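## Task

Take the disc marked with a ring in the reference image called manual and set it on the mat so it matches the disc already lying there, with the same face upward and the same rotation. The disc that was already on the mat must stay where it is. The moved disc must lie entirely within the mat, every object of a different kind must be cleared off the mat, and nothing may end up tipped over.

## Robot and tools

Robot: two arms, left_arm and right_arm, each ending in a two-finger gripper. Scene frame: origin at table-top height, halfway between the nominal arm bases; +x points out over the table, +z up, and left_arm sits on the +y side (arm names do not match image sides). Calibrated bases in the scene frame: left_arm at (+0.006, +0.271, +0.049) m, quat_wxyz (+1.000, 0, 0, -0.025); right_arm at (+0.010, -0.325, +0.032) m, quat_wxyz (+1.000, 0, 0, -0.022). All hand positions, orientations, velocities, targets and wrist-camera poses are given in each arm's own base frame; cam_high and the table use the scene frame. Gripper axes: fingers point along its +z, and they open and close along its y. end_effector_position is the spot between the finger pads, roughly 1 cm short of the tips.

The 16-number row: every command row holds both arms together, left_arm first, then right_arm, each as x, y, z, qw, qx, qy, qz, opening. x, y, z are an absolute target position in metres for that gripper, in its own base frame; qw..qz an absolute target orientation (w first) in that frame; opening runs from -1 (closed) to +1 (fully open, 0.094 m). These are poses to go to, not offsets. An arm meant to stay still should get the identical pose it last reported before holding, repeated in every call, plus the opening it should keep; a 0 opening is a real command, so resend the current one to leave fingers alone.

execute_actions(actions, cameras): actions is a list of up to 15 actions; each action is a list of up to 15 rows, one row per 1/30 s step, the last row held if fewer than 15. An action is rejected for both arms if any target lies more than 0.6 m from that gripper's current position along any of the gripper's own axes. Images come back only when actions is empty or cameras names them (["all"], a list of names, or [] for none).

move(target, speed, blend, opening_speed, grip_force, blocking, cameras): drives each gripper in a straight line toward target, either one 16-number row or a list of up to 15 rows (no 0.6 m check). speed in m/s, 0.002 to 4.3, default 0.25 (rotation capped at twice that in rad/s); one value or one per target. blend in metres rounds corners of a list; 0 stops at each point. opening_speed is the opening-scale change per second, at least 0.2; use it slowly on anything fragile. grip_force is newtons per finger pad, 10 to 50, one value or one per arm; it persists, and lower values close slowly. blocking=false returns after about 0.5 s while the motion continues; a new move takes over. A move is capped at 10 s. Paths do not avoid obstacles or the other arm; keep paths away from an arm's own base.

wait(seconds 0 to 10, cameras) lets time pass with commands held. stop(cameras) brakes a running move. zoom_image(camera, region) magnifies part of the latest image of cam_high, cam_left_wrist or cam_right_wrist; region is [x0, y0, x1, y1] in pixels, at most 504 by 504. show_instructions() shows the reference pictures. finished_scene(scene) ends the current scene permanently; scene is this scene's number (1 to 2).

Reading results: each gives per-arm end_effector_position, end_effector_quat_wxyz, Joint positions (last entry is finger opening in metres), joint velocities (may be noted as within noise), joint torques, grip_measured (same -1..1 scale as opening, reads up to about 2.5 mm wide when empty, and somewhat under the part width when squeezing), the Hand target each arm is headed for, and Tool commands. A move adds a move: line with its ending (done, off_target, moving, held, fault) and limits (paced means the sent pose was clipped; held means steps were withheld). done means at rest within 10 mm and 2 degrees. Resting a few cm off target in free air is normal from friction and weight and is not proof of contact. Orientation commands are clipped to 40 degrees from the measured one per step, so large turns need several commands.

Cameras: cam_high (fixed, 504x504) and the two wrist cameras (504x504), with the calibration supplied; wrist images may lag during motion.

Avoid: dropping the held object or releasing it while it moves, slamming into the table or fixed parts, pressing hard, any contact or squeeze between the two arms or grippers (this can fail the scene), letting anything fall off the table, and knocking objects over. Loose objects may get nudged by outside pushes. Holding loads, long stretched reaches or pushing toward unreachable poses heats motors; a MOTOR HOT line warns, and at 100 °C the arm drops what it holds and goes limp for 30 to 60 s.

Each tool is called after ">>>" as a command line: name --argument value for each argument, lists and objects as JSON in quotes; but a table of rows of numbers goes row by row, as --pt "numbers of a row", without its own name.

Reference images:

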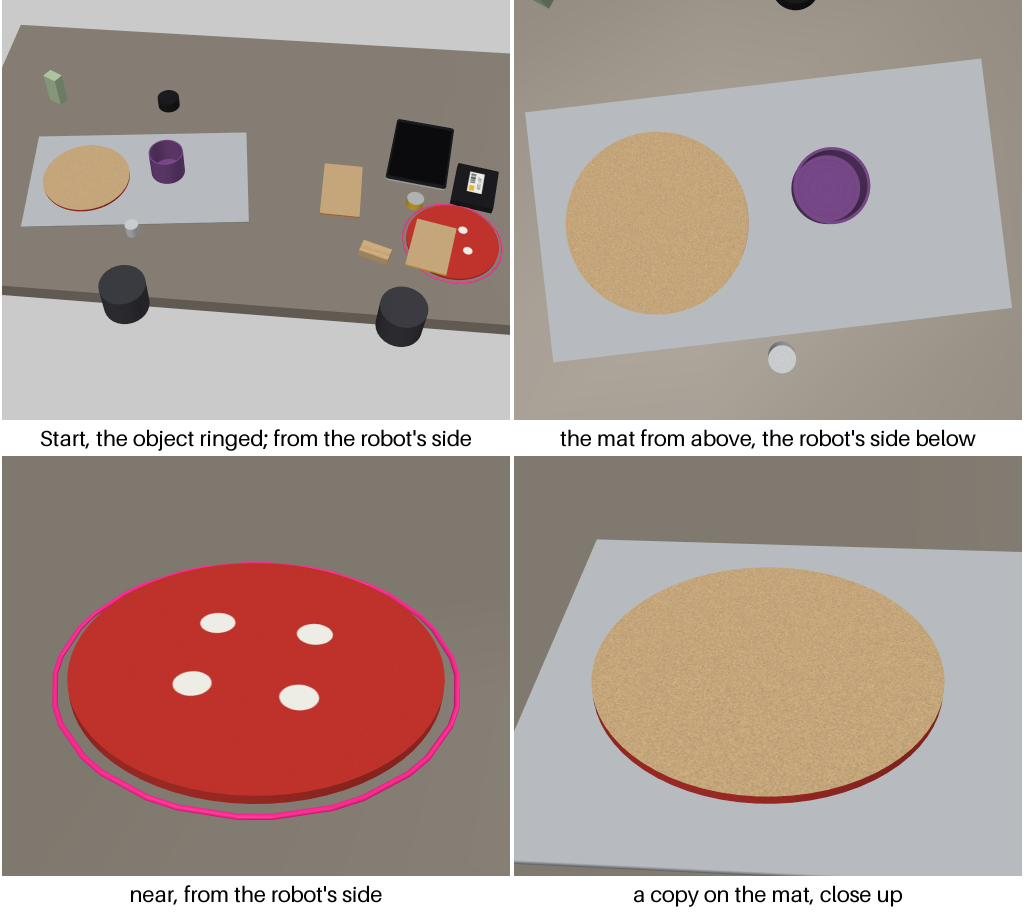

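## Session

>>> execute_actions --actions '[]'

>>> show_instructions

Scene clock: 0.00 s.
left_arm: end_effector_position=(+0.1996, -0.0519, +0.2918) grip_measured=+1.000 end_effector_quat_wxyz=(+0.312, +0.087, +0.943, +0.072) | right_arm: end_effector_position=(+0.3426, +0.4448, +0.1208) grip_measured=+1.000 end_effector_quat_wxyz=(+0.456, -0.141, +0.802, +0.360)
Joint positions: left_arm=[-0.605 0.487 0.825 -1.395 -0.422 -0.309 0.094] | right_arm=[0.946 1.594 0.666 0.595 0.098 0.528 0.094]
Joint velocities: within noise
Joint torques (N m): no reading
Heat: left arm: hottest waist 24 °C; right arm: hottest shoulder 21 °C.
Hand target: left_arm +0.2017, -0.0534, +0.3047; +0.325, +0.084, +0.940, +0.065 | right_arm +0.3465, +0.4503, +0.1289; +0.462, -0.139, +0.796, +0.365
Tool commands: left_gripper/opening=+1.0 right_gripper/opening=+1.0
camera_calibration:
cam_left_wrist: T_world_to_cam=[[-0.128694, -0.968799, -0.211817, 0.0402594], [-0.966279, 0.17054, -0.192928, 0.298394], [0.223032, 0.179845, -0.958077, 0.331366], [0, 0, 0, 1]] pos_world=[0.219608, -0.0714796, 0.38357]
cam_right_wrist: T_world_to_cam=[[0.572449, -0.698899, -0.428768, 0.165024], [-0.748345, -0.231633, -0.621551, 0.473255], [0.335085, 0.676673, -0.655616, -0.245163], [0, 0, 0, 1]] pos_world=[0.34184, 0.390852, 0.204177]

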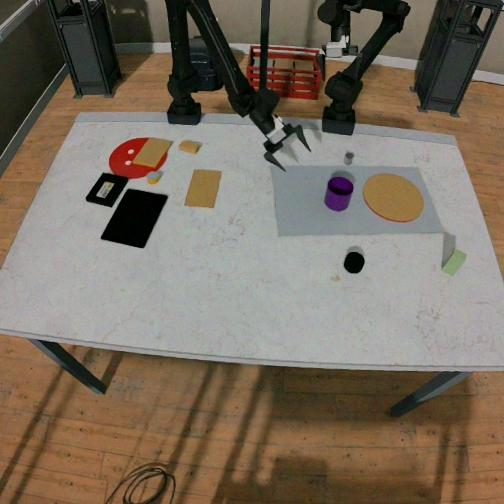

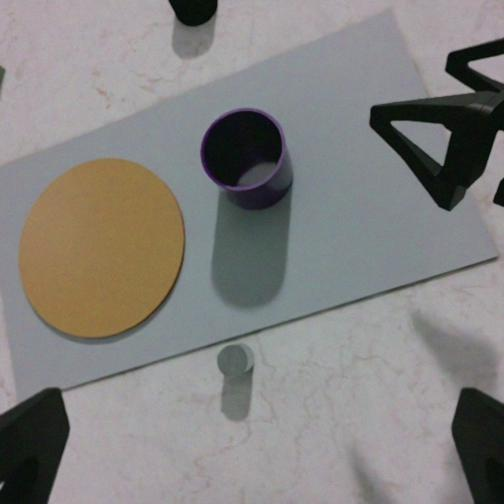

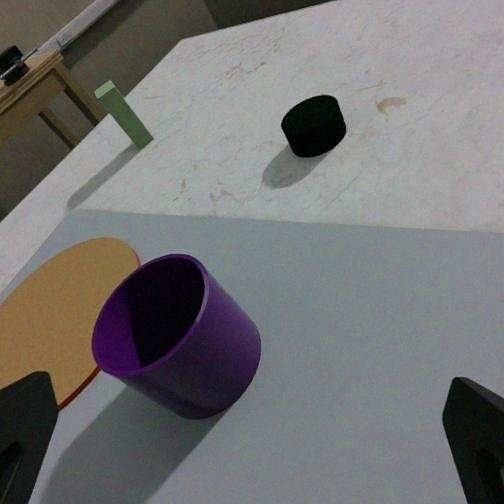

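Reference images for this scene: manual.

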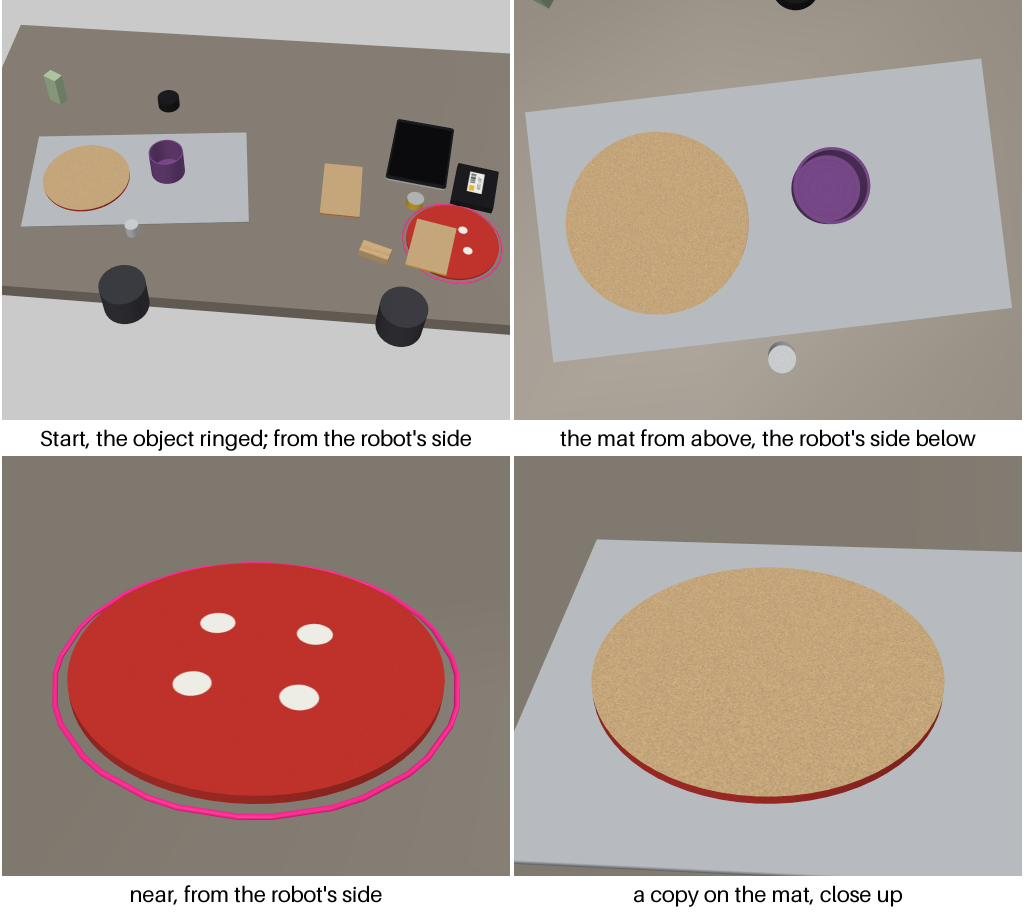

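>>> zoom_image --camera "cam_high" --region '[70, 120, 240, 260]'

>>> zoom_image --camera "cam_high" --region '[250, 130, 480, 290]'

Scaled by 2.965 from the camera's 504x504 image, which has a finer 720x720 frame.

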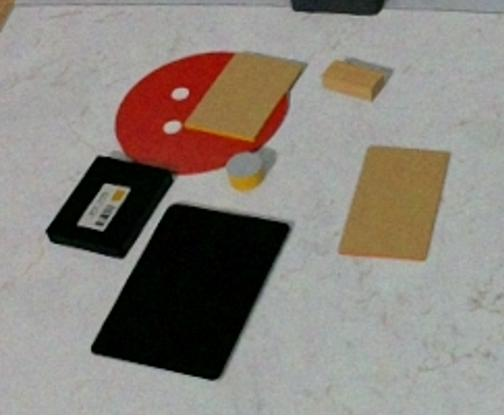

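Scaled by 2.191 from the camera's 504x504 image, which has a finer 720x720 frame.

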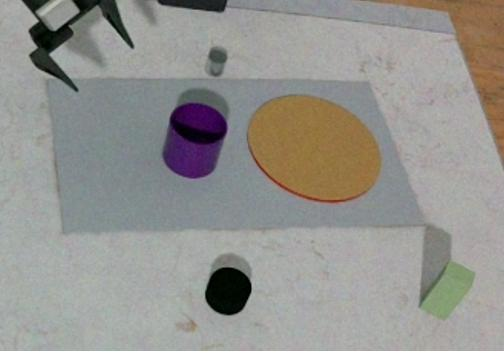

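>>> move --pt "0.25 -0.05 0.30 0 0 1 0 0.1 0.34 0.25 0.20 0 0 1 0 0.3" --pt "0.395 -0.035 0.15 0 0 1 0 0.1 0.361 -0.03 0.13 0 0 1 0 0.3" --speed 0.35 --blend '[0.08,0]' --cameras '["all"]'

Scene clock: 14.20 s.
left_arm: end_effector_position=(+0.3816, -0.0388, +0.1428) grip_measured=+0.102 end_effector_quat_wxyz=(-0.016, -0.001, +1.000, +0.003) | right_arm: end_effector_position=(+0.3566, -0.0267, +0.1340) grip_measured=+0.302 end_effector_quat_wxyz=(+0.000, +0.005, +1.000, -0.001)
Joint positions: left_arm=[-0.102 1.416 1.084 -1.272 -0.003 -0.103 0.052] | right_arm=[-0.072 1.335 0.98 -1.216 0.002 -0.063 0.061]
Joint torques (N m): left_arm=[1.03 -11.46 11.88 0.55 0.03 0.13] | right_arm=[-2.32 -6.95 7.54 0.47 -0.17 -0.27]
Heat: left arm: hottest elbow 30 °C; right arm: hottest elbow 23 °C.
Hand target: left_arm +0.3946, -0.0349, +0.1502; +0.000, +0.000, +1.000, +0.000 | right_arm +0.3609, -0.0299, +0.1301; +0.000, +0.000, +1.000, +0.000
Off the commanded pose: left_arm 0.016 m, 2 deg | right_arm 0.007 m, 1 deg.
move: off_target (left_arm)
camera_calibration:
cam_left_wrist: T_world_to_cam=[[-0.0200813, -0.999654, -0.0169838, -0.0256764], [-0.895872, 0.0104499, 0.444189, 0.319184], [-0.443858, 0.0241352, -0.895772, 0.38531], [0, 0, 0, 1]] pos_world=[0.456455, -0.0383024, 0.202936]
cam_right_wrist: T_world_to_cam=[[0.0170907, -0.999841, -0.00515749, -0.0336826], [-0.901438, -0.0176399, 0.432549, 0.301777], [-0.432571, -0.00274341, -0.901596, 0.366394], [0, 0, 0, 1]] pos_world=[0.4311, -0.0273487, 0.199632]

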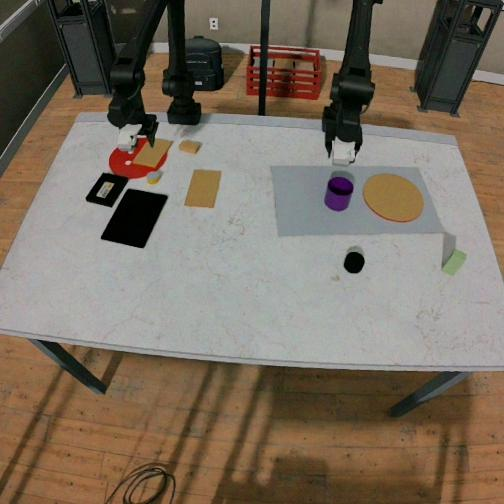

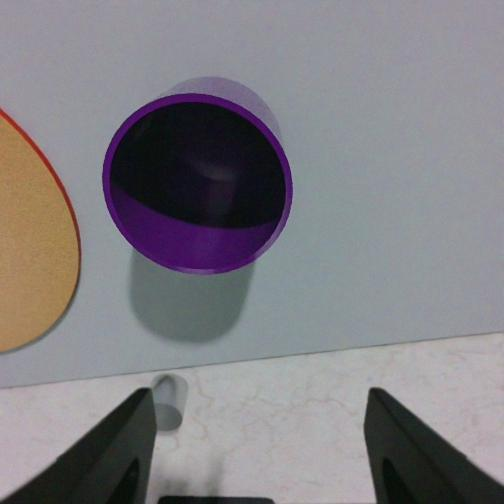

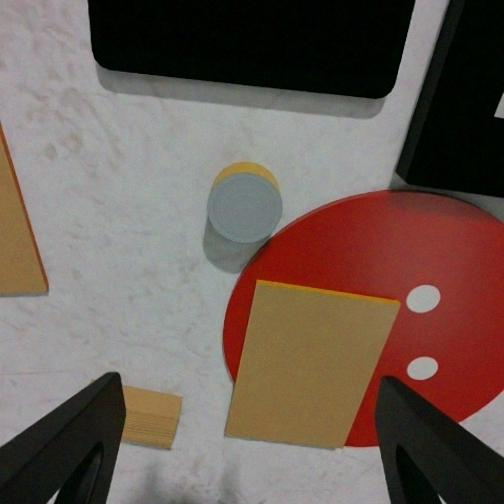

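>>> move --pt "0.418 -0.056 0.12 0 0 1 0 0.1 0.372 -0.025 0.06 0 0 1 0 0.3" --pt "0.418 -0.056 0.022 0 0 1 0 0.1 0.372 -0.025 -0.006 0 0 1 0 0.3" --speed 0.15 --blend '[0.005,0]' --cameras '["cam_left_wrist","cam_right_wrist"]'

Scene clock: 18.27 s.
left_arm: end_effector_position=(+0.4141, -0.0494, +0.0242) grip_measured=+0.102 end_effector_quat_wxyz=(-0.004, +0.001, +1.000, +0.001) | right_arm: end_effector_position=(+0.3719, -0.0278, +0.0001) grip_measured=+0.302 end_effector_quat_wxyz=(+0.002, +0.004, +1.000, -0.001)
Joint positions: left_arm=[-0.118 1.639 0.988 -0.928 -0.001 -0.116 0.052] | right_arm=[-0.072 1.578 0.827 -0.815 0.002 -0.064 0.061]
Joint torques (N m): left_arm=[-1.44 -12.92 8.51 0.64 -0.01 -0.13] | right_arm=[-0.79 -8.82 5.33 0.69 -0.21 -0.08]
Heat: left arm: hottest elbow 30 °C; right arm: hottest elbow 23 °C.
Hand target: left_arm +0.4179, -0.0559, +0.0221; +0.000, +0.000, +1.000, +0.000 | right_arm +0.3719, -0.0250, -0.0059; +0.000, +0.000, +1.000, +0.000
Off the commanded pose: left_arm 0.008 m, 0 deg | right_arm 0.007 m, 1 deg.
move: done
camera_calibration:
cam_left_wrist: T_world_to_cam=[[-0.0227289, -0.999655, -0.0131723, -0.0364758], [-0.906447, 0.0150483, 0.422052, 0.406305], [-0.421708, 0.0215327, -0.906476, 0.284601], [0, 0, 0, 1]] pos_world=[0.487483, -0.0487056, 0.0860215]
cam_right_wrist: T_world_to_cam=[[0.017511, -0.999836, -0.00470537, -0.0358434], [-0.903587, -0.0178397, 0.428034, 0.374309], [-0.428047, -0.00324357, -0.90375, 0.250543], [0, 0, 0, 1]] pos_world=[0.446092, -0.0283473, 0.066043]
Images, in order (width x height): cam_left_wrist 504x504, cam_right_wrist 504x504.

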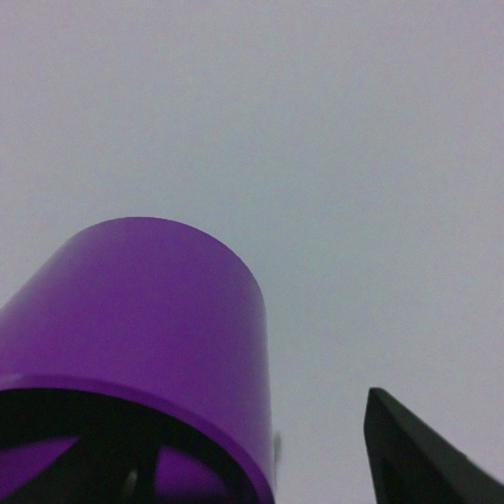

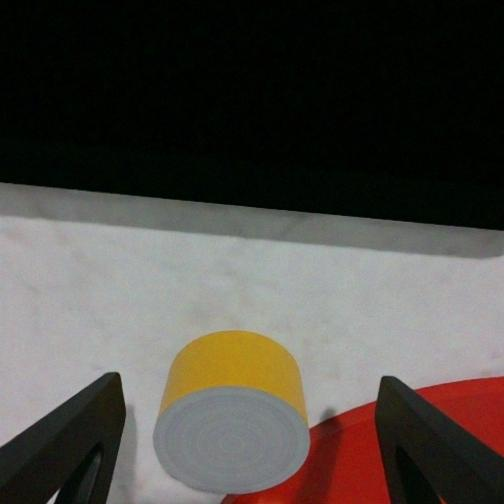

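>>> move --pt "0.416 -0.052 0.022 0 0 1 0 -1.0 0.372 -0.027 -0.004 0 0 1 0 -0.27" --pt "0.412 -0.04 0.10 0 0 1 0 -1.0 0.365 -0.02 0.07 0 0 1 0 -0.27" --pt "0.315 0.36 0.11 0 0 1 0 -1.0 0.21 0.19 0.07 0 0 1 0 -0.27" --pt "0.3056 0.3748 0.020 0 0 1 0 0.1 0.2017 0.194 -0.006 0 0 1 0 0.2" --speed '[0.2,0.2,0.35,0.15]' --blend '[0,0.04,0.03,0]' --cameras '["all"]'

Scene clock: 23.67 s.
left_arm: end_effector_position=(+0.3079, +0.3664, +0.0226) grip_measured=+0.097 end_effector_quat_wxyz=(-0.003, +0.000, +1.000, -0.003) | right_arm: end_effector_position=(+0.2039, +0.1921, -0.0013) grip_measured=+0.198 end_effector_quat_wxyz=(+0.001, -0.003, +1.000, +0.003)
Joint positions: left_arm=[0.872 1.778 1.175 -0.976 -0.002 0.872 0.052] | right_arm=[0.756 1.355 0.576 -0.787 -0.002 0.75 0.056]
Joint torques (N m): left_arm=[1.14 -15.09 8.88 0.55 0.07 0.14] | right_arm=[-0.15 -4.66 5.23 0.57 0.05 0.14]
Heat: left arm: hottest elbow 31 °C; right arm: hottest elbow 24 °C.
Hand target: left_arm +0.3055, +0.3748, +0.0201; +0.000, +0.000, +1.000, +0.000 | right_arm +0.2016, +0.1939, -0.0059; +0.000, +0.000, +1.000, +0.000
Off the commanded pose: left_arm 0.009 m, 0 deg | right_arm 0.006 m, 0 deg.
move: done; blend cut to 0.0395 m at target 2
camera_calibration:
cam_left_wrist: T_world_to_cam=[[-0.0203755, -0.999776, -0.00580378, 0.37586], [-0.90714, 0.0160464, 0.420524, 0.304303], [-0.420336, 0.0138332, -0.907263, 0.231914], [0, 0, 0, 1]] pos_world=[0.381185, 0.367684, 0.0846221]
cam_right_wrist: T_world_to_cam=[[0.0324037, -0.999394, -0.012746, 0.183859], [-0.902094, -0.0347348, 0.43014, 0.230006], [-0.430322, -0.00244005, -0.902672, 0.178392], [0, 0, 0, 1]] pos_world=[0.278295, 0.192172, 0.0644381]

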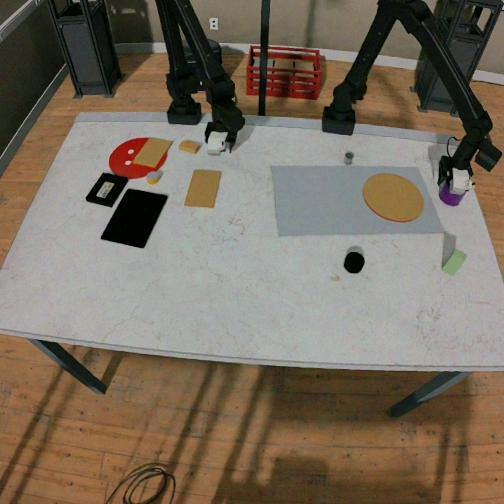

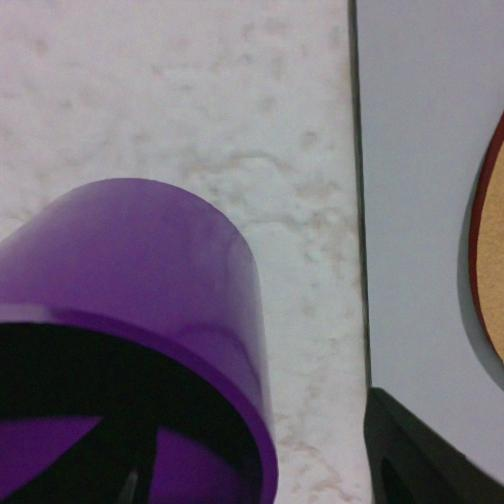

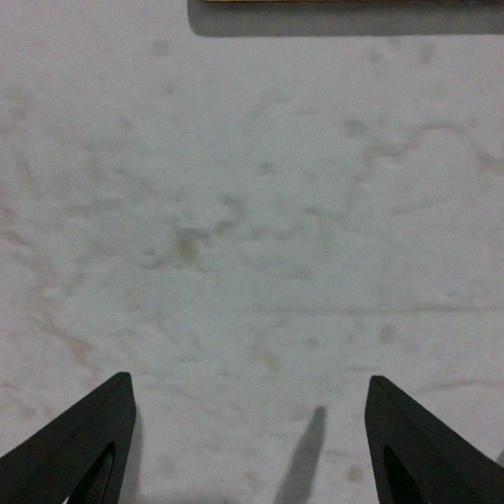

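>>> move --pt "0.29 0.33 0.12 0 0 1 0 0.1 0.24 0.15 0.07 0 0 1 0 0.2" --pt "0.25 0.05 0.22 0 0 1 0 0.1 0.36 -0.01 0.07 0 0 1 0 0.2" --pt "0.25 0.03 0.22 0 0 1 0 0.1 0.371 -0.028 -0.008 0 0 1 0 0.2" --pt "0.25 0.03 0.22 0 0 1 0 0.1 0.371 -0.027 -0.008 0 0 1 0 -0.6" --speed '[0.3,0.35,0.2,0.2]' --blend '[0.04,0.03,0,0]' --cameras '["cam_right_wrist"]'

Scene clock: 27.57 s.
left_arm: end_effector_position=(+0.2471, +0.0329, +0.2127) grip_measured=+0.097 end_effector_quat_wxyz=(-0.004, +0.001, +1.000, -0.002) | right_arm: end_effector_position=(+0.3664, -0.0238, -0.0053) grip_measured=-0.598 end_effector_quat_wxyz=(-0.002, +0.004, +1.000, -0.001)
Joint positions: left_arm=[0.136 0.988 0.927 -1.517 0.002 0.137 0.052] | right_arm=[-0.063 1.581 0.812 -0.804 0.002 -0.056 0.019]
Joint torques (N m): left_arm=[-1.49 -6.24 11.92 -0.36 -0.12 -0.13] | right_arm=[-2.2 -8.76 6.08 0.4 -0.15 -0.21]
Heat: left arm: hottest elbow 31 °C; right arm: hottest elbow 24 °C.
Hand target: left_arm +0.2499, +0.0300, +0.2199; +0.000, +0.000, +1.000, +0.000 | right_arm +0.3708, -0.0270, -0.0080; +0.000, +0.000, +1.000, +0.000
Off the commanded pose: left_arm 0.008 m, 0 deg | right_arm 0.006 m, 0 deg.
move: done
camera_calibration:
cam_right_wrist: T_world_to_cam=[[0.0190042, -0.999802, -0.00581675, -0.0323764], [-0.89993, -0.0196401, 0.435592, 0.370429], [-0.435621, -0.00304344, -0.900125, 0.246154], [0, 0, 0, 1]] pos_world=[0.441205, -0.0243456, 0.0600254]
Images, in order (width x height): cam_right_wrist 504x504.

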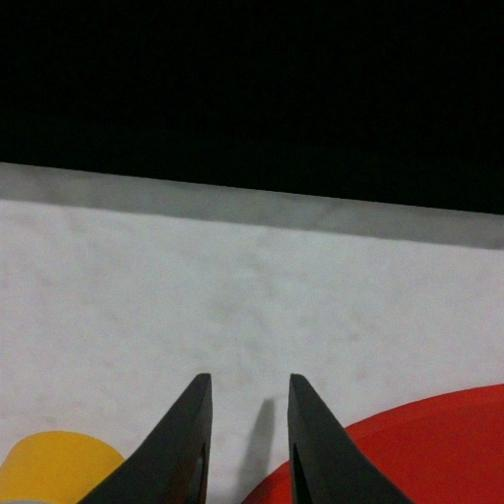

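>>> move --target '[0.25,0.03,0.22,0,0,1,0,0.1,0.35,-0.01,0.12,0,0,1,0,0.3]' --speed 0.3 --cameras '["cam_right_wrist"]'

Scene clock: 29.60 s.
left_arm: end_effector_position=(+0.2471, +0.0329, +0.2127) grip_measured=+0.097 end_effector_quat_wxyz=(-0.004, +0.001, +1.000, -0.002) | right_arm: end_effector_position=(+0.3364, -0.0136, +0.1067) grip_measured=+0.298 end_effector_quat_wxyz=(-0.013, -0.003, +1.000, +0.000)
Joint positions: left_arm=[0.136 0.988 0.927 -1.517 0.002 0.137 0.052] | right_arm=[-0.039 1.327 0.896 -1.166 0 -0.046 0.061]
Joint torques (N m): left_arm=[-1.44 -6.24 11.93 -0.39 -0.12 -0.13] | right_arm=[-0.32 -7.53 10.07 -0.8 -0.14 0.18]
Heat: left arm: hottest elbow 32 °C; right arm: hottest elbow 24 °C.
Hand target: left_arm +0.2499, +0.0300, +0.2199; +0.000, +0.000, +1.000, +0.000 | right_arm +0.3495, -0.0100, +0.1199; +0.000, +0.000, +1.000, +0.000
Off the commanded pose: left_arm 0.008 m, 0 deg | right_arm 0.019 m, 2 deg.
move: off_target (right_arm)
camera_calibration:
cam_right_wrist: T_world_to_cam=[[0.0328716, -0.999419, -0.00896449, -0.0252496], [-0.889037, -0.0333368, 0.456621, 0.28866], [-0.456654, -0.0070401, -0.889616, 0.33982], [0, 0, 0, 1]] pos_world=[0.412639, -0.0132196, 0.170275]
Images, in order (width x height): cam_right_wrist 504x504.

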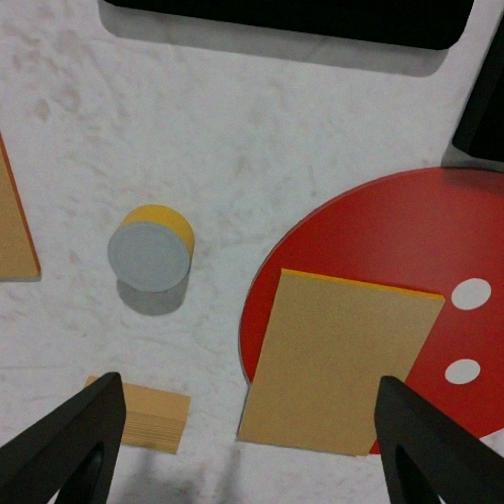

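>>> move --pt "0.25 0.03 0.22 0 0 1 0 0.1 0.322 0.03 0.05 0 0 1 0 0.3" --pt "0.25 0.03 0.22 0 0 1 0 0.1 0.323 0.034 -0.016 0 0 1 0 0.3" --speed 0.2 --blend '[0.005,0]' --cameras '["cam_right_wrist"]'

Scene clock: 32.07 s.
left_arm: end_effector_position=(+0.2471, +0.0329, +0.2127) grip_measured=+0.097 end_effector_quat_wxyz=(-0.004, +0.001, +1.000, -0.002) | right_arm: end_effector_position=(+0.3221, +0.0305, -0.0114) grip_measured=+0.298 end_effector_quat_wxyz=(+0.001, -0.003, +1.000, +0.001)
Joint positions: left_arm=[0.136 0.988 0.927 -1.517 0.002 0.137 0.052] | right_arm=[0.095 1.492 0.682 -0.758 -0.001 0.088 0.061]
Joint torques (N m): left_arm=[-1.44 -6.24 11.92 -0.38 -0.12 -0.13] | right_arm=[-0.32 -6.83 5.24 0.61 -0.07 0.17]
Heat: left arm: hottest elbow 32 °C; right arm: hottest elbow 25 °C.
Hand target: left_arm +0.2499, +0.0300, +0.2199; +0.000, +0.000, +1.000, +0.000 | right_arm +0.3229, +0.0340, -0.0159; +0.000, +0.000, +1.000, +0.000
Off the commanded pose: left_arm 0.008 m, 0 deg | right_arm 0.006 m, 0 deg.
move: done
camera_calibration:
cam_right_wrist: T_world_to_cam=[[0.0331325, -0.999413, -0.00866984, 0.0180956], [-0.90201, -0.0336371, 0.430403, 0.335291], [-0.430442, -0.00644003, -0.902595, 0.219911], [0, 0, 0, 1]] pos_world=[0.396495, 0.0307794, 0.0543375]
Images, in order (width x height): cam_right_wrist 504x504.

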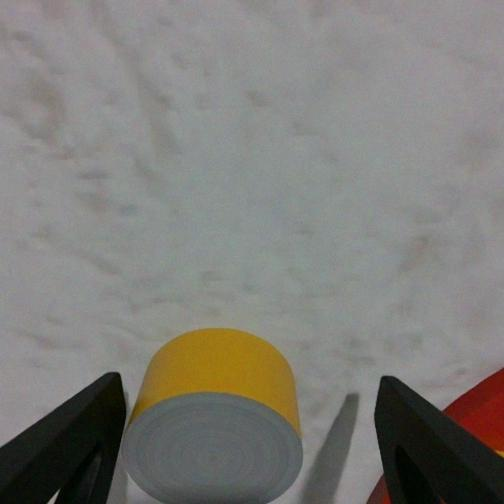

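>>> move --target '[0.25,0.03,0.22,0,0,1,0,0.1,0.318,0.036,-0.020,0,0,1,0,-0.45]' --speed 0.1 --opening_speed 0.6 --cameras '["cam_right_wrist"]'

Scene clock: 34.40 s.
left_arm: end_effector_position=(+0.2471, +0.0329, +0.2127) grip_measured=+0.097 end_effector_quat_wxyz=(-0.004, +0.001, +1.000, -0.002) | right_arm: end_effector_position=(+0.3197, +0.0327, -0.0144) grip_measured=-0.166 end_effector_quat_wxyz=(+0.003, -0.003, +1.000, +0.001)
Joint positions: left_arm=[0.136 0.988 0.927 -1.517 0.002 0.137 0.052] | right_arm=[0.103 1.492 0.67 -0.742 -0.001 0.096 0.039]
Joint torques (N m): left_arm=[-1.49 -6.24 11.92 -0.39 -0.12 -0.13] | right_arm=[-0.21 -6.83 4.74 0.51 -0.05 0.15]
Heat: left arm: hottest elbow 33 °C; right arm: hottest elbow 25 °C.
Hand target: left_arm +0.2499, +0.0300, +0.2199; +0.000, +0.000, +1.000, +0.000 | right_arm +0.3179, +0.0360, -0.0198; +0.000, +0.000, +1.000, +0.000
Off the commanded pose: left_arm 0.008 m, 0 deg | right_arm 0.007 m, 1 deg.
move: done
camera_calibration:
cam_right_wrist: T_world_to_cam=[[0.0331779, -0.999409, -0.00897687, 0.0203578], [-0.903812, -0.033836, 0.426591, 0.334995], [-0.426643, -0.00603999, -0.9044, 0.214915], [0, 0, 0, 1]] pos_world=[0.393789, 0.0329787, 0.0516463]
Images, in order (width x height): cam_right_wrist 504x504.

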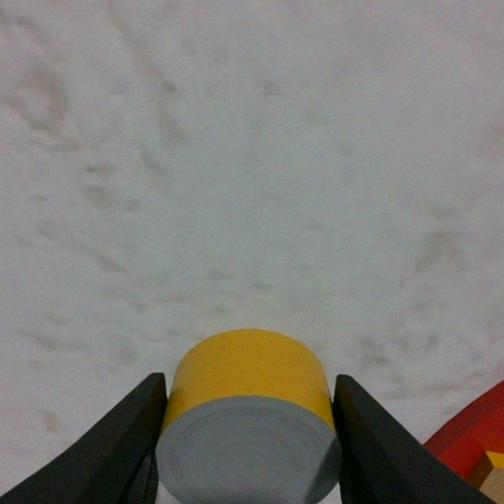

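>>> move --pt "0.25 0.03 0.22 0 0 1 0 0.1 0.30 0.06 0.05 0 0 1 0 -0.45" --pt "0.25 0.03 0.22 0 0 1 0 0.1 0.16 0.195 0.05 0 0 1 0 -0.45" --pt "0.25 0.03 0.22 0 0 1 0 0.1 0.141 0.211 -0.0175 0 0 1 0 0.1" --speed '[0.25,0.3,0.15]' --blend '[0.03,0.03,0]' --cameras '["cam_right_wrist"]'

Scene clock: 39.27 s.
left_arm: end_effector_position=(+0.2471, +0.0329, +0.2127) grip_measured=+0.097 end_effector_quat_wxyz=(-0.004, +0.001, +1.000, -0.002) | right_arm: end_effector_position=(+0.1428, +0.2090, -0.0141) grip_measured=+0.098 end_effector_quat_wxyz=(+0.000, -0.003, +1.000, +0.002)
Joint positions: left_arm=[0.136 0.988 0.927 -1.517 0.002 0.137 0.052] | right_arm=[0.972 1.319 0.495 -0.745 -0.002 0.966 0.052]
Joint torques (N m): left_arm=[-1.44 -6.18 11.92 -0.39 -0.12 -0.13] | right_arm=[-0.32 -3.96 4.97 0.49 0.02 0.16]
Heat: left arm: hottest elbow 34 °C; right arm: hottest elbow 25 °C.
Hand target: left_arm +0.2499, +0.0300, +0.2199; +0.000, +0.000, +1.000, +0.000 | right_arm +0.1409, +0.2109, -0.0174; +0.000, +0.000, +1.000, +0.000
Off the commanded pose: left_arm 0.008 m, 0 deg | right_arm 0.004 m, 0 deg.
move: done
camera_calibration:
cam_right_wrist: T_world_to_cam=[[0.0323327, -0.999421, -0.0106066, 0.202575], [-0.900839, -0.033737, 0.43284, 0.180504], [-0.432947, -0.00444005, -0.901408, 0.141459], [0, 0, 0, 1]] pos_world=[0.2173, 0.209175, 0.0515318]
Images, in order (width x height): cam_right_wrist 504x504.

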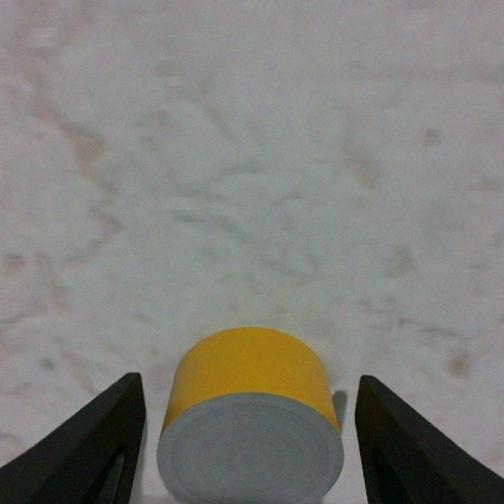

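>>> move --pt "0.25 0.03 0.22 0 0 1 0 0.1 0.16 0.195 0.05 0 0 1 0 0.3" --pt "0.25 0.03 0.22 0 0 1 0 0.1 0.245 0.145 0.03 0 0 1 0 0.3" --pt "0.25 0.03 0.22 0 0 1 0 0.1 0.252 0.145 -0.024 0 0 1 0 0.3" --pt "0.25 0.03 0.22 0 0 1 0 0.1 0.482 0.153 -0.024 0 0 1 0 0.3" --speed '[0.25,0.25,0.12,0.12]' --blend '[0.03,0.02,0.003,0]' --cameras '["cam_right_wrist","cam_high"]'

Scene clock: 43.97 s.
left_arm: end_effector_position=(+0.2471, +0.0329, +0.2127) grip_measured=+0.097 end_effector_quat_wxyz=(-0.004, +0.001, +1.000, -0.002) | right_arm: end_effector_position=(+0.4699, +0.1552, -0.0193) grip_measured=+0.299 end_effector_quat_wxyz=(+0.002, +0.003, +1.000, +0.002)
Joint positions: left_arm=[0.136 0.988 0.927 -1.517 0.002 0.137 0.052] | right_arm=[0.319 1.872 1.182 -0.875 -0.002 0.326 0.061]
Joint torques (N m): left_arm=[-1.44 -6.3 11.92 -0.39 -0.12 -0.13] | right_arm=[-2.49 -12.1 8.57 -0.35 -0.02 -0.24]
Heat: left arm: hottest elbow 35 °C; right arm: hottest elbow 25 °C.
Hand target: left_arm +0.2499, +0.0300, +0.2199; +0.000, +0.000, +1.000, +0.000 | right_arm +0.4816, +0.1528, -0.0239; +0.000, +0.000, +1.000, +0.000
Off the commanded pose: left_arm 0.008 m, 0 deg | right_arm 0.013 m, 0 deg.
move: off_target (right_arm)
camera_calibration:
cam_right_wrist: T_world_to_cam=[[0.0198153, -0.99975, -0.0103491, 0.14411], [-0.903265, -0.0223387, 0.428502, 0.475014], [-0.428626, 0.000857109, -0.903482, 0.275263], [0, 0, 0, 1]] pos_world=[0.544193, 0.154449, 0.0466419]
Images, in order (width x height): cam_high 504x504, cam_right_wrist 504x504.

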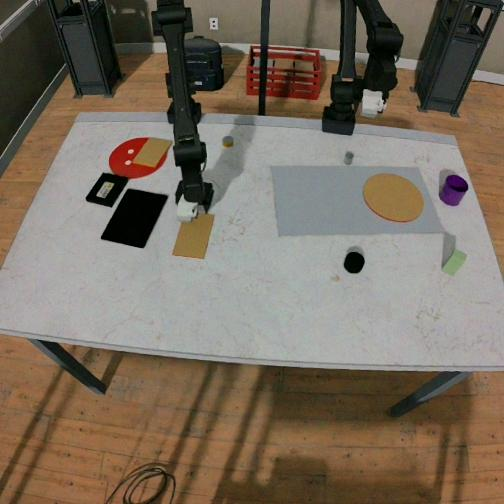

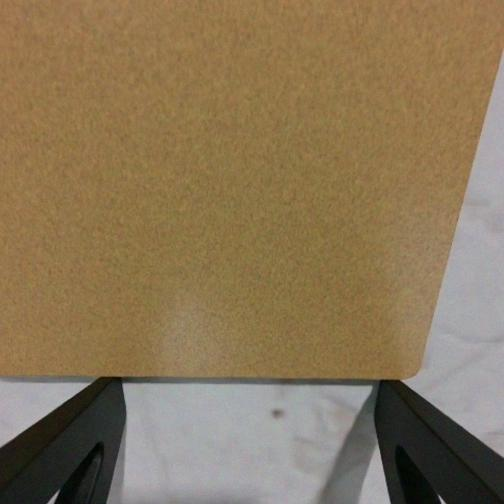

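>>> move --pt "0.25 0.03 0.22 0 0 1 0 0.1 0.45 0.15 0.05 0 0 1 0 0.3" --pt "0.25 0.03 0.22 0 0 1 0 0.1 0.225 0.03 0.10 0 0 1 0 0.5" --speed '[0.25,0.3]' --blend '[0.04,0]' --cameras '["cam_right_wrist","cam_high"]'

>>> zoom_image --camera "cam_high" --region '[70, 120, 240, 260]'

Scene clock: 47.50 s.
left_arm: end_effector_position=(+0.2471, +0.0329, +0.2127) grip_measured=+0.097 end_effector_quat_wxyz=(-0.004, +0.001, +1.000, -0.002) | right_arm: end_effector_position=(+0.2279, +0.0326, +0.0985) grip_measured=+0.498 end_effector_quat_wxyz=(+0.001, +0.004, +1.000, -0.001)
Joint positions: left_arm=[0.136 0.988 0.927 -1.517 0.002 0.137 0.052] | right_arm=[0.145 0.999 0.626 -1.195 0.002 0.153 0.07]
Joint torques (N m): left_arm=[-1.49 -6.24 11.92 -0.39 -0.12 -0.13] | right_arm=[-2.43 -3.84 6.87 -0.58 -0.13 -0.24]
Heat: left arm: hottest elbow 35 °C; right arm: hottest elbow 25 °C.
Hand target: left_arm +0.2499, +0.0300, +0.2199; +0.000, +0.000, +1.000, +0.000 | right_arm +0.2250, +0.0301, +0.0999; +0.000, +0.000, +1.000, +0.000
Off the commanded pose: left_arm 0.008 m, 0 deg | right_arm 0.004 m, 0 deg.
move: done
camera_calibration:
cam_right_wrist: T_world_to_cam=[[0.0185977, -0.999808, -0.00616495, 0.0273372], [-0.902379, -0.01944, 0.430505, 0.202702], [-0.430542, -0.00244329, -0.902567, 0.278465], [0, 0, 0, 1]] pos_world=[0.302296, 0.0319528, 0.164237]
Images, in order (width x height): cam_high 504x504, cam_right_wrist 504x504.

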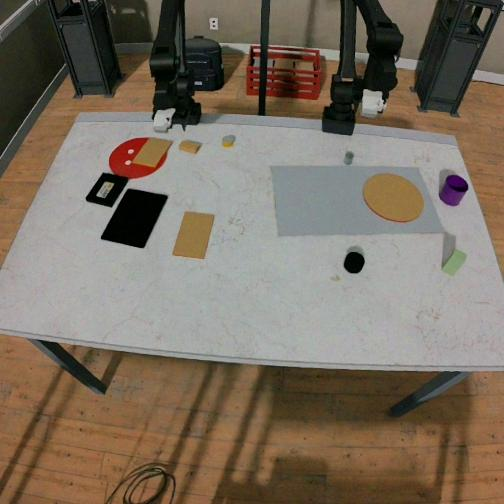

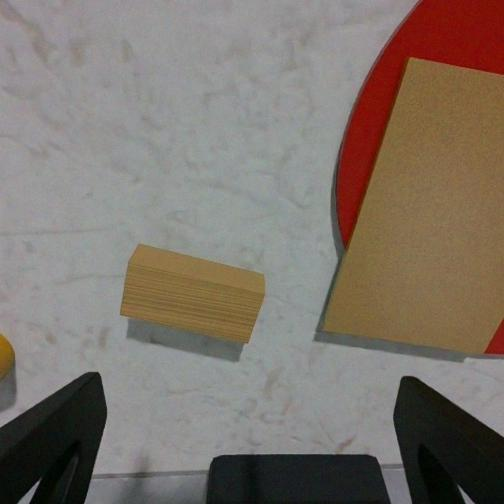

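Scaled by 2.965 from the camera's 504x504 image, which has a finer 720x720 frame.

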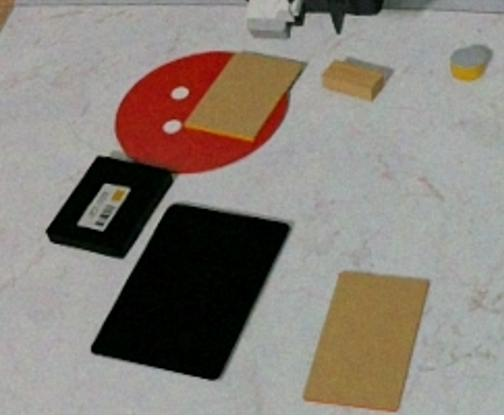

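>>> move --pt "0.25 0.03 0.22 0 0 1 0 0.1 0.193 0.06 0.06 0 -0.6198 0.7848 0 0.1" --pt "0.25 0.03 0.22 0 0 1 0 0.1 0.189 0.062 -0.023 0 -0.6198 0.7848 0 -0.7" --pt "0.25 0.03 0.22 0 0 1 0 0.1 0.19 0.09 0.04 0 -0.6198 0.7848 0 -0.7" --pt "0.25 0.03 0.22 0 0 1 0 0.1 0.19 0.24 0.04 0 -0.6198 0.7848 0 -0.7" --pt "0.25 0.03 0.22 0 0 1 0 0.1 0.19 0.245 -0.021 0 -0.6198 0.7848 0 0.1" --speed '[0.35,0.15,0.2,0.3,0.15]' --blend '[0.01,0,0.03,0.02,0]' --cameras '["cam_right_wrist","cam_high"]'

Scene clock: 55.77 s.
left_arm: end_effector_position=(+0.2471, +0.0329, +0.2127) grip_measured=+0.097 end_effector_quat_wxyz=(-0.004, +0.001, +1.000, -0.002) | right_arm: end_effector_position=(+0.1888, +0.2382, -0.0190) grip_measured=+0.098 end_effector_quat_wxyz=(-0.004, -0.622, +0.783, +0.000)
Joint positions: left_arm=[0.136 0.988 0.927 -1.517 0.002 0.137 0.052] | right_arm=[0.901 1.471 0.628 -0.735 -0.002 -0.442 0.052]
Joint torques (N m): left_arm=[-1.49 -6.24 11.92 -0.39 -0.12 -0.13] | right_arm=[-0.44 -5.77 5.79 0.32 -0.06 0.16]
Heat: left arm: hottest elbow 36 °C; right arm: hottest elbow 26 °C.
Hand target: left_arm +0.2499, +0.0300, +0.2199; +0.000, +0.000, +1.000, +0.000 | right_arm +0.1900, +0.2449, -0.0209; +0.000, -0.620, +0.785, +0.000
Off the commanded pose: left_arm 0.008 m, 0 deg | right_arm 0.007 m, 1 deg.
move: done
camera_calibration:
cam_right_wrist: T_world_to_cam=[[0.979629, -0.200427, -0.012499, -0.138997], [-0.174944, -0.882325, 0.436918, 0.290369], [-0.0985983, -0.425831, -0.899415, 0.194267], [0, 0, 0, 1]] pos_world=[0.206118, 0.311066, 0.0461223]
Images, in order (width x height): cam_high 504x504, cam_right_wrist 504x504.

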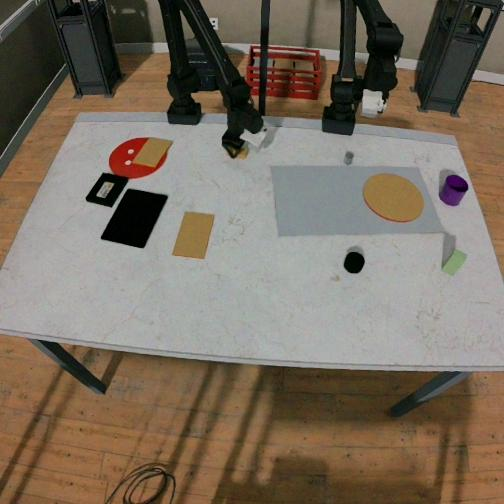

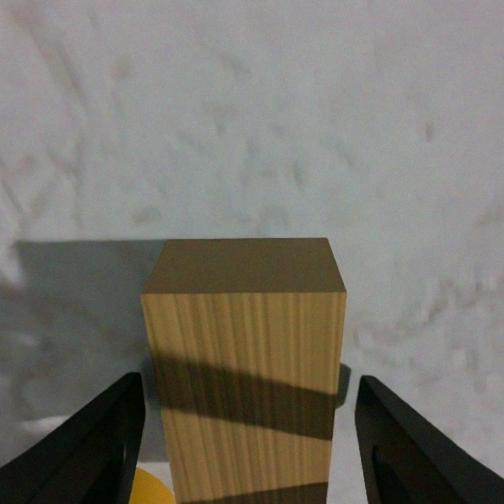

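>>> move --pt "0.25 0.03 0.22 0 0 1 0 0.1 0.195 0.225 0.05 0 -0.6494 0.7604 0 0.1" --pt "0.25 0.03 0.22 0 0 1 0 0.1 0.240 0.03 0.03 0 -0.6494 0.7604 0 0.2" --pt "0.25 0.03 0.22 0 0 1 0 0.1 0.240 0.004 -0.016 0 -0.6494 0.7604 0 0.2" --speed '[0.25,0.3,0.12]' --blend '[0.02,0.02,0]' --cameras '["cam_right_wrist"]'

Scene clock: 60.73 s.
left_arm: end_effector_position=(+0.2471, +0.0329, +0.2127) grip_measured=+0.097 end_effector_quat_wxyz=(-0.004, +0.001, +1.000, -0.002) | right_arm: end_effector_position=(+0.2406, +0.0065, -0.0120) grip_measured=+0.198 end_effector_quat_wxyz=(+0.001, -0.647, +0.763, -0.002)
Joint positions: left_arm=[0.136 0.988 0.927 -1.517 0.002 0.137 0.052] | right_arm=[0.031 1.274 0.464 -0.756 0.002 -1.376 0.056]
Joint torques (N m): left_arm=[-1.49 -6.24 11.93 -0.39 -0.12 -0.13] | right_arm=[-2.55 -3.72 4.86 0.55 -0.26 -0.26]
Heat: left arm: hottest elbow 37 °C; right arm: hottest elbow 26 °C.
Hand target: left_arm +0.2499, +0.0300, +0.2199; +0.000, +0.000, +1.000, +0.000 | right_arm +0.2400, +0.0041, -0.0158; +0.000, -0.649, +0.760, +0.000
Off the commanded pose: left_arm 0.008 m, 0 deg | right_arm 0.005 m, 0 deg.
move: done; blend cut to 0 m at target 2
camera_calibration:
cam_right_wrist: T_world_to_cam=[[0.990536, -0.137242, -0.00201125, -0.238967], [-0.122797, -0.892638, 0.433726, 0.079405], [-0.0613207, -0.429374, -0.901042, 0.0980535], [0, 0, 0, 1]] pos_world=[0.252469, 0.0801853, 0.0534297]
Images, in order (width x height): cam_right_wrist 504x504.

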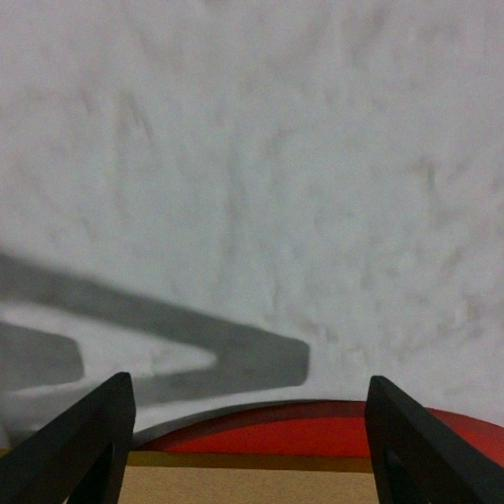

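>>> move --pt "0.25 0.03 0.22 0 0 1 0 0.1 0.2255 -0.085 -0.016 0 -0.6494 0.7604 0 0.2" --speed 0.08 --cameras '["cam_right_wrist","cam_high"]'

>>> zoom_image --camera "cam_high" --region '[70, 120, 240, 260]'

Scene clock: 63.03 s.
left_arm: end_effector_position=(+0.2471, +0.0329, +0.2127) grip_measured=+0.097 end_effector_quat_wxyz=(-0.004, +0.001, +1.000, -0.002) | right_arm: end_effector_position=(+0.2227, -0.0802, -0.0143) grip_measured=+0.198 end_effector_quat_wxyz=(-0.001, -0.647, +0.763, +0.002)
Joint positions: left_arm=[0.136 0.988 0.927 -1.517 0.002 0.137 0.052] | right_arm=[-0.344 1.276 0.457 -0.756 -0.001 -1.751 0.056]
Joint torques (N m): left_arm=[-1.49 -6.18 11.92 -0.38 -0.12 -0.13] | right_arm=[-2.61 -3.02 5.56 0.44 -0.11 -0.24]
Heat: left arm: hottest elbow 37 °C; right arm: hottest elbow 26 °C.
Hand target: left_arm +0.2499, +0.0300, +0.2199; +0.000, +0.000, +1.000, +0.000 | right_arm +0.2254, -0.0849, -0.0159; +0.000, -0.649, +0.761, +0.000
Off the commanded pose: left_arm 0.008 m, 0 deg | right_arm 0.006 m, 0 deg.
move: done
camera_calibration:
cam_right_wrist: T_world_to_cam=[[0.990374, -0.137959, -0.0112534, -0.233382], [-0.119692, -0.894393, 0.430969, -0.0000637934], [-0.069521, -0.425473, -0.902297, 0.0597753], [0, 0, 0, 1]] pos_world=[0.235283, -0.00682143, 0.0513362]
Images, in order (width x height): cam_high 504x504, cam_right_wrist 504x504.

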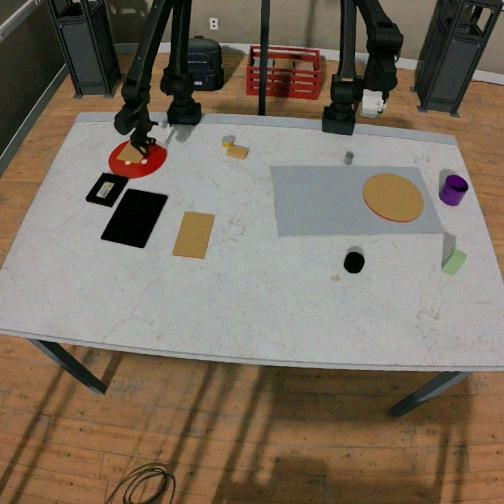

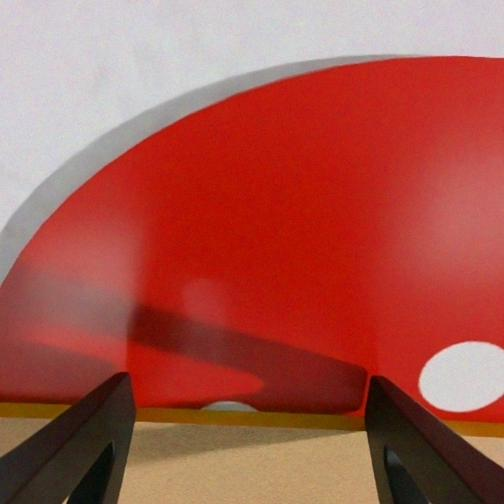

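Scaled by 2.965 from the camera's 504x504 image, which has a finer 720x720 frame.

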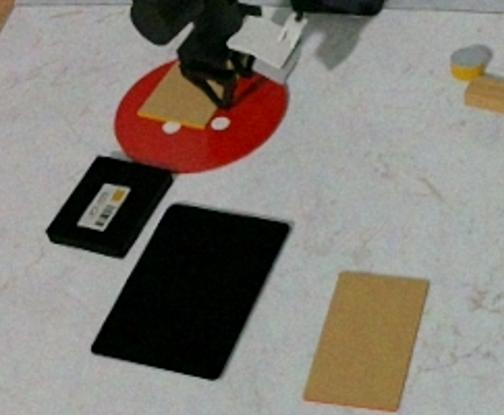

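>>> move --pt "0.25 0.03 0.22 0 0 1 0 0.1 0.198 -0.252 -0.016 0 -0.6494 0.7604 0 0.2" --speed 0.1 --cameras '["cam_right_wrist","cam_high"]'

>>> zoom_image --camera "cam_high" --region '[60, 110, 230, 250]'

Scene clock: 65.57 s.
left_arm: end_effector_position=(+0.2471, +0.0329, +0.2127) grip_measured=+0.097 end_effector_quat_wxyz=(-0.004, +0.001, +1.000, -0.002) | right_arm: end_effector_position=(+0.1937, -0.2398, -0.0151) grip_measured=+0.198 end_effector_quat_wxyz=(-0.047, -0.582, +0.812, +0.000)
Joint positions: left_arm=[0.136 0.988 0.927 -1.517 0.002 0.137 0.052] | right_arm=[-0.837 1.474 0.643 -0.751 0.094 -2.08 0.056]
Joint torques (N m): left_arm=[-1.38 -6.24 11.92 -0.39 -0.12 -0.13] | right_arm=[-2.26 -4.95 7.08 -0.02 -0.03 -0.22]
Heat: left arm: hottest elbow 38 °C; right arm: hottest elbow 26 °C.
Hand target: left_arm +0.2499, +0.0300, +0.2199; +0.000, +0.000, +1.000, +0.000 | right_arm +0.1984, -0.2511, -0.0158; -0.048, -0.583, +0.811, -0.002
Off the commanded pose: left_arm 0.008 m, 0 deg | right_arm 0.013 m, 11 deg.
joint sent to its limit (right arm) — joint 6 (wrist roll), lower limit. The joint targets are off in orientation, not in position.
move: off_target (right_arm)
camera_calibration:
cam_right_wrist: T_world_to_cam=[[0.952282, -0.298333, -0.0644726, -0.258504], [-0.228287, -0.836389, 0.498335, -0.110043], [-0.202594, -0.459837, -0.864584, 0.00728242], [0, 0, 0, 1]] pos_world=[0.222523, -0.16581, 0.0444681]
Images, in order (width x height): cam_high 504x504, cam_right_wrist 504x504.

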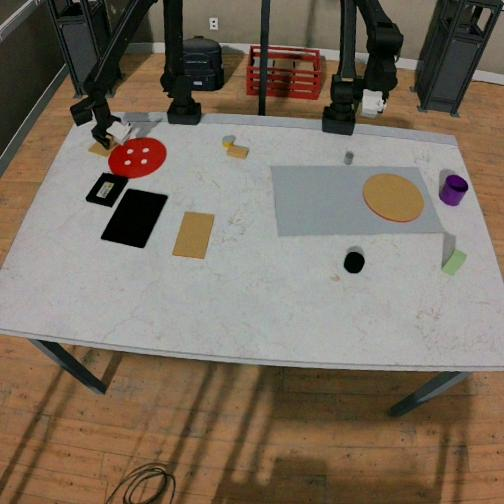

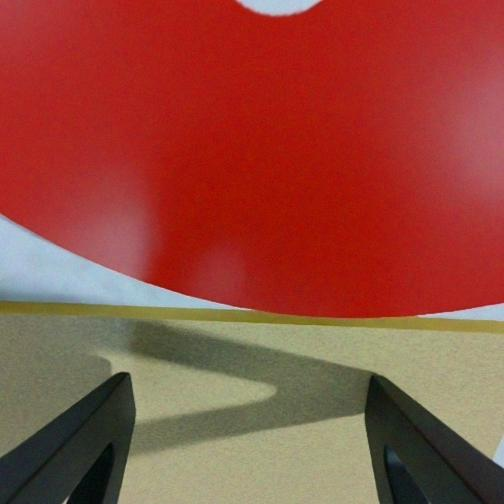

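Scaled by 2.965 from the camera's 504x504 image, which has a finer 720x720 frame.

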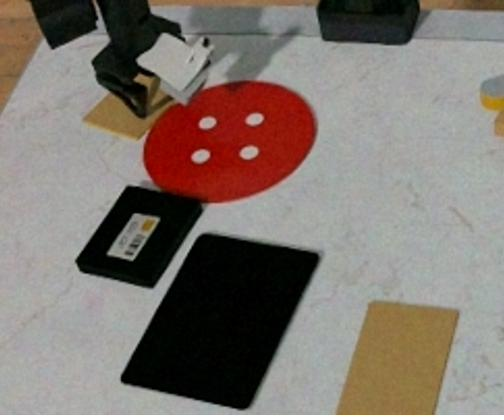

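>>> move --pt "0.25 0.03 0.22 0 0 1 0 0.1 0.190 -0.225 0.025 0 -0.5 0.8660 0 -1.0" --pt "0.25 0.03 0.22 0 0 1 0 0.1 0.178 -0.196 0.02 0 -0.5 0.8660 0 -1.0" --pt "0.25 0.03 0.22 0 0 1 0 0.1 0.178 -0.196 -0.024 0 -0.5 0.8660 0 -1.0" --pt "0.25 0.03 0.22 0 0 1 0 0.1 0.170 -0.275 -0.024 0 -0.5 0.8660 0 -1.0" --speed '[0.15,0.15,0.1,0.1]' --blend '[0.01,0.005,0,0]' --cameras '["cam_right_wrist","cam_high"]'

>>> zoom_image --camera "cam_high" --region '[60, 110, 230, 250]'

Scene clock: 72.67 s.
left_arm: end_effector_position=(+0.2471, +0.0329, +0.2127) grip_measured=+0.097 end_effector_quat_wxyz=(-0.004, +0.001, +1.000, -0.002) | right_arm: end_effector_position=(+0.1704, -0.2668, -0.0177) grip_measured=-0.993 end_effector_quat_wxyz=(+0.002, -0.497, +0.868, -0.005)
Joint positions: left_arm=[0.136 0.988 0.927 -1.517 0.002 0.137 0.052] | right_arm=[-1.003 1.487 0.651 -0.725 -0.003 -2.044 0]
Joint torques (N m): left_arm=[-1.44 -6.24 11.92 -0.39 -0.12 -0.13] | right_arm=[-2.67 -4.89 6.49 0.17 -0.07 -0.24]
Heat: left arm: hottest elbow 38 °C; right arm: hottest elbow 26 °C.
Hand target: left_arm +0.2499, +0.0300, +0.2199; +0.000, +0.000, +1.000, +0.000 | right_arm +0.1698, -0.2746, -0.0238; +0.000, -0.500, +0.866, +0.000
Off the commanded pose: left_arm 0.008 m, 0 deg | right_arm 0.010 m, 1 deg.
move: done
camera_calibration:
cam_right_wrist: T_world_to_cam=[[0.875912, -0.48246, 0.00316335, -0.279508], [-0.435744, -0.78825, 0.434499, -0.0896212], [-0.207135, -0.381962, -0.900667, 0.00877484], [0, 0, 0, 1]] pos_world=[0.20759, -0.202144, 0.0477278]
Images, in order (width x height): cam_high 504x504, cam_right_wrist 504x504.

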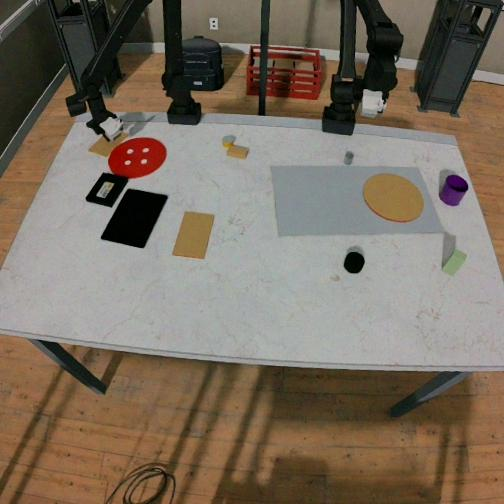

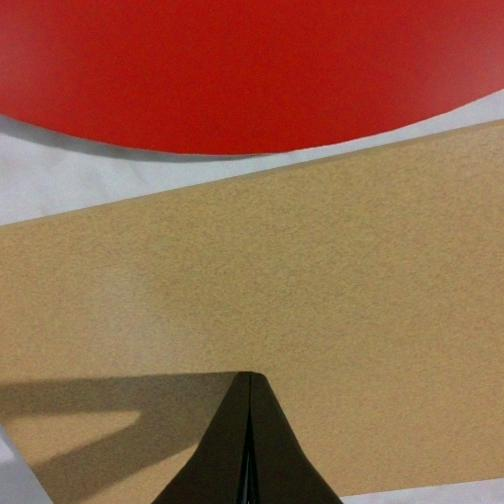

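Scaled by 2.965 from the camera's 504x504 image, which has a finer 720x720 frame.

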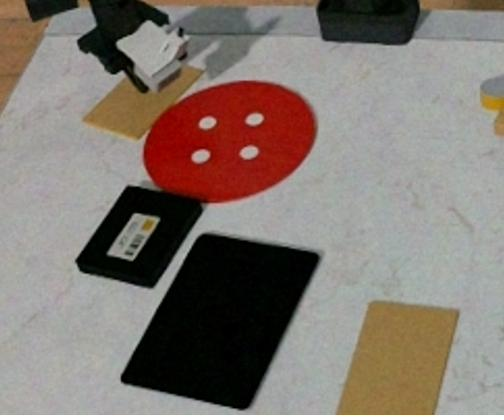

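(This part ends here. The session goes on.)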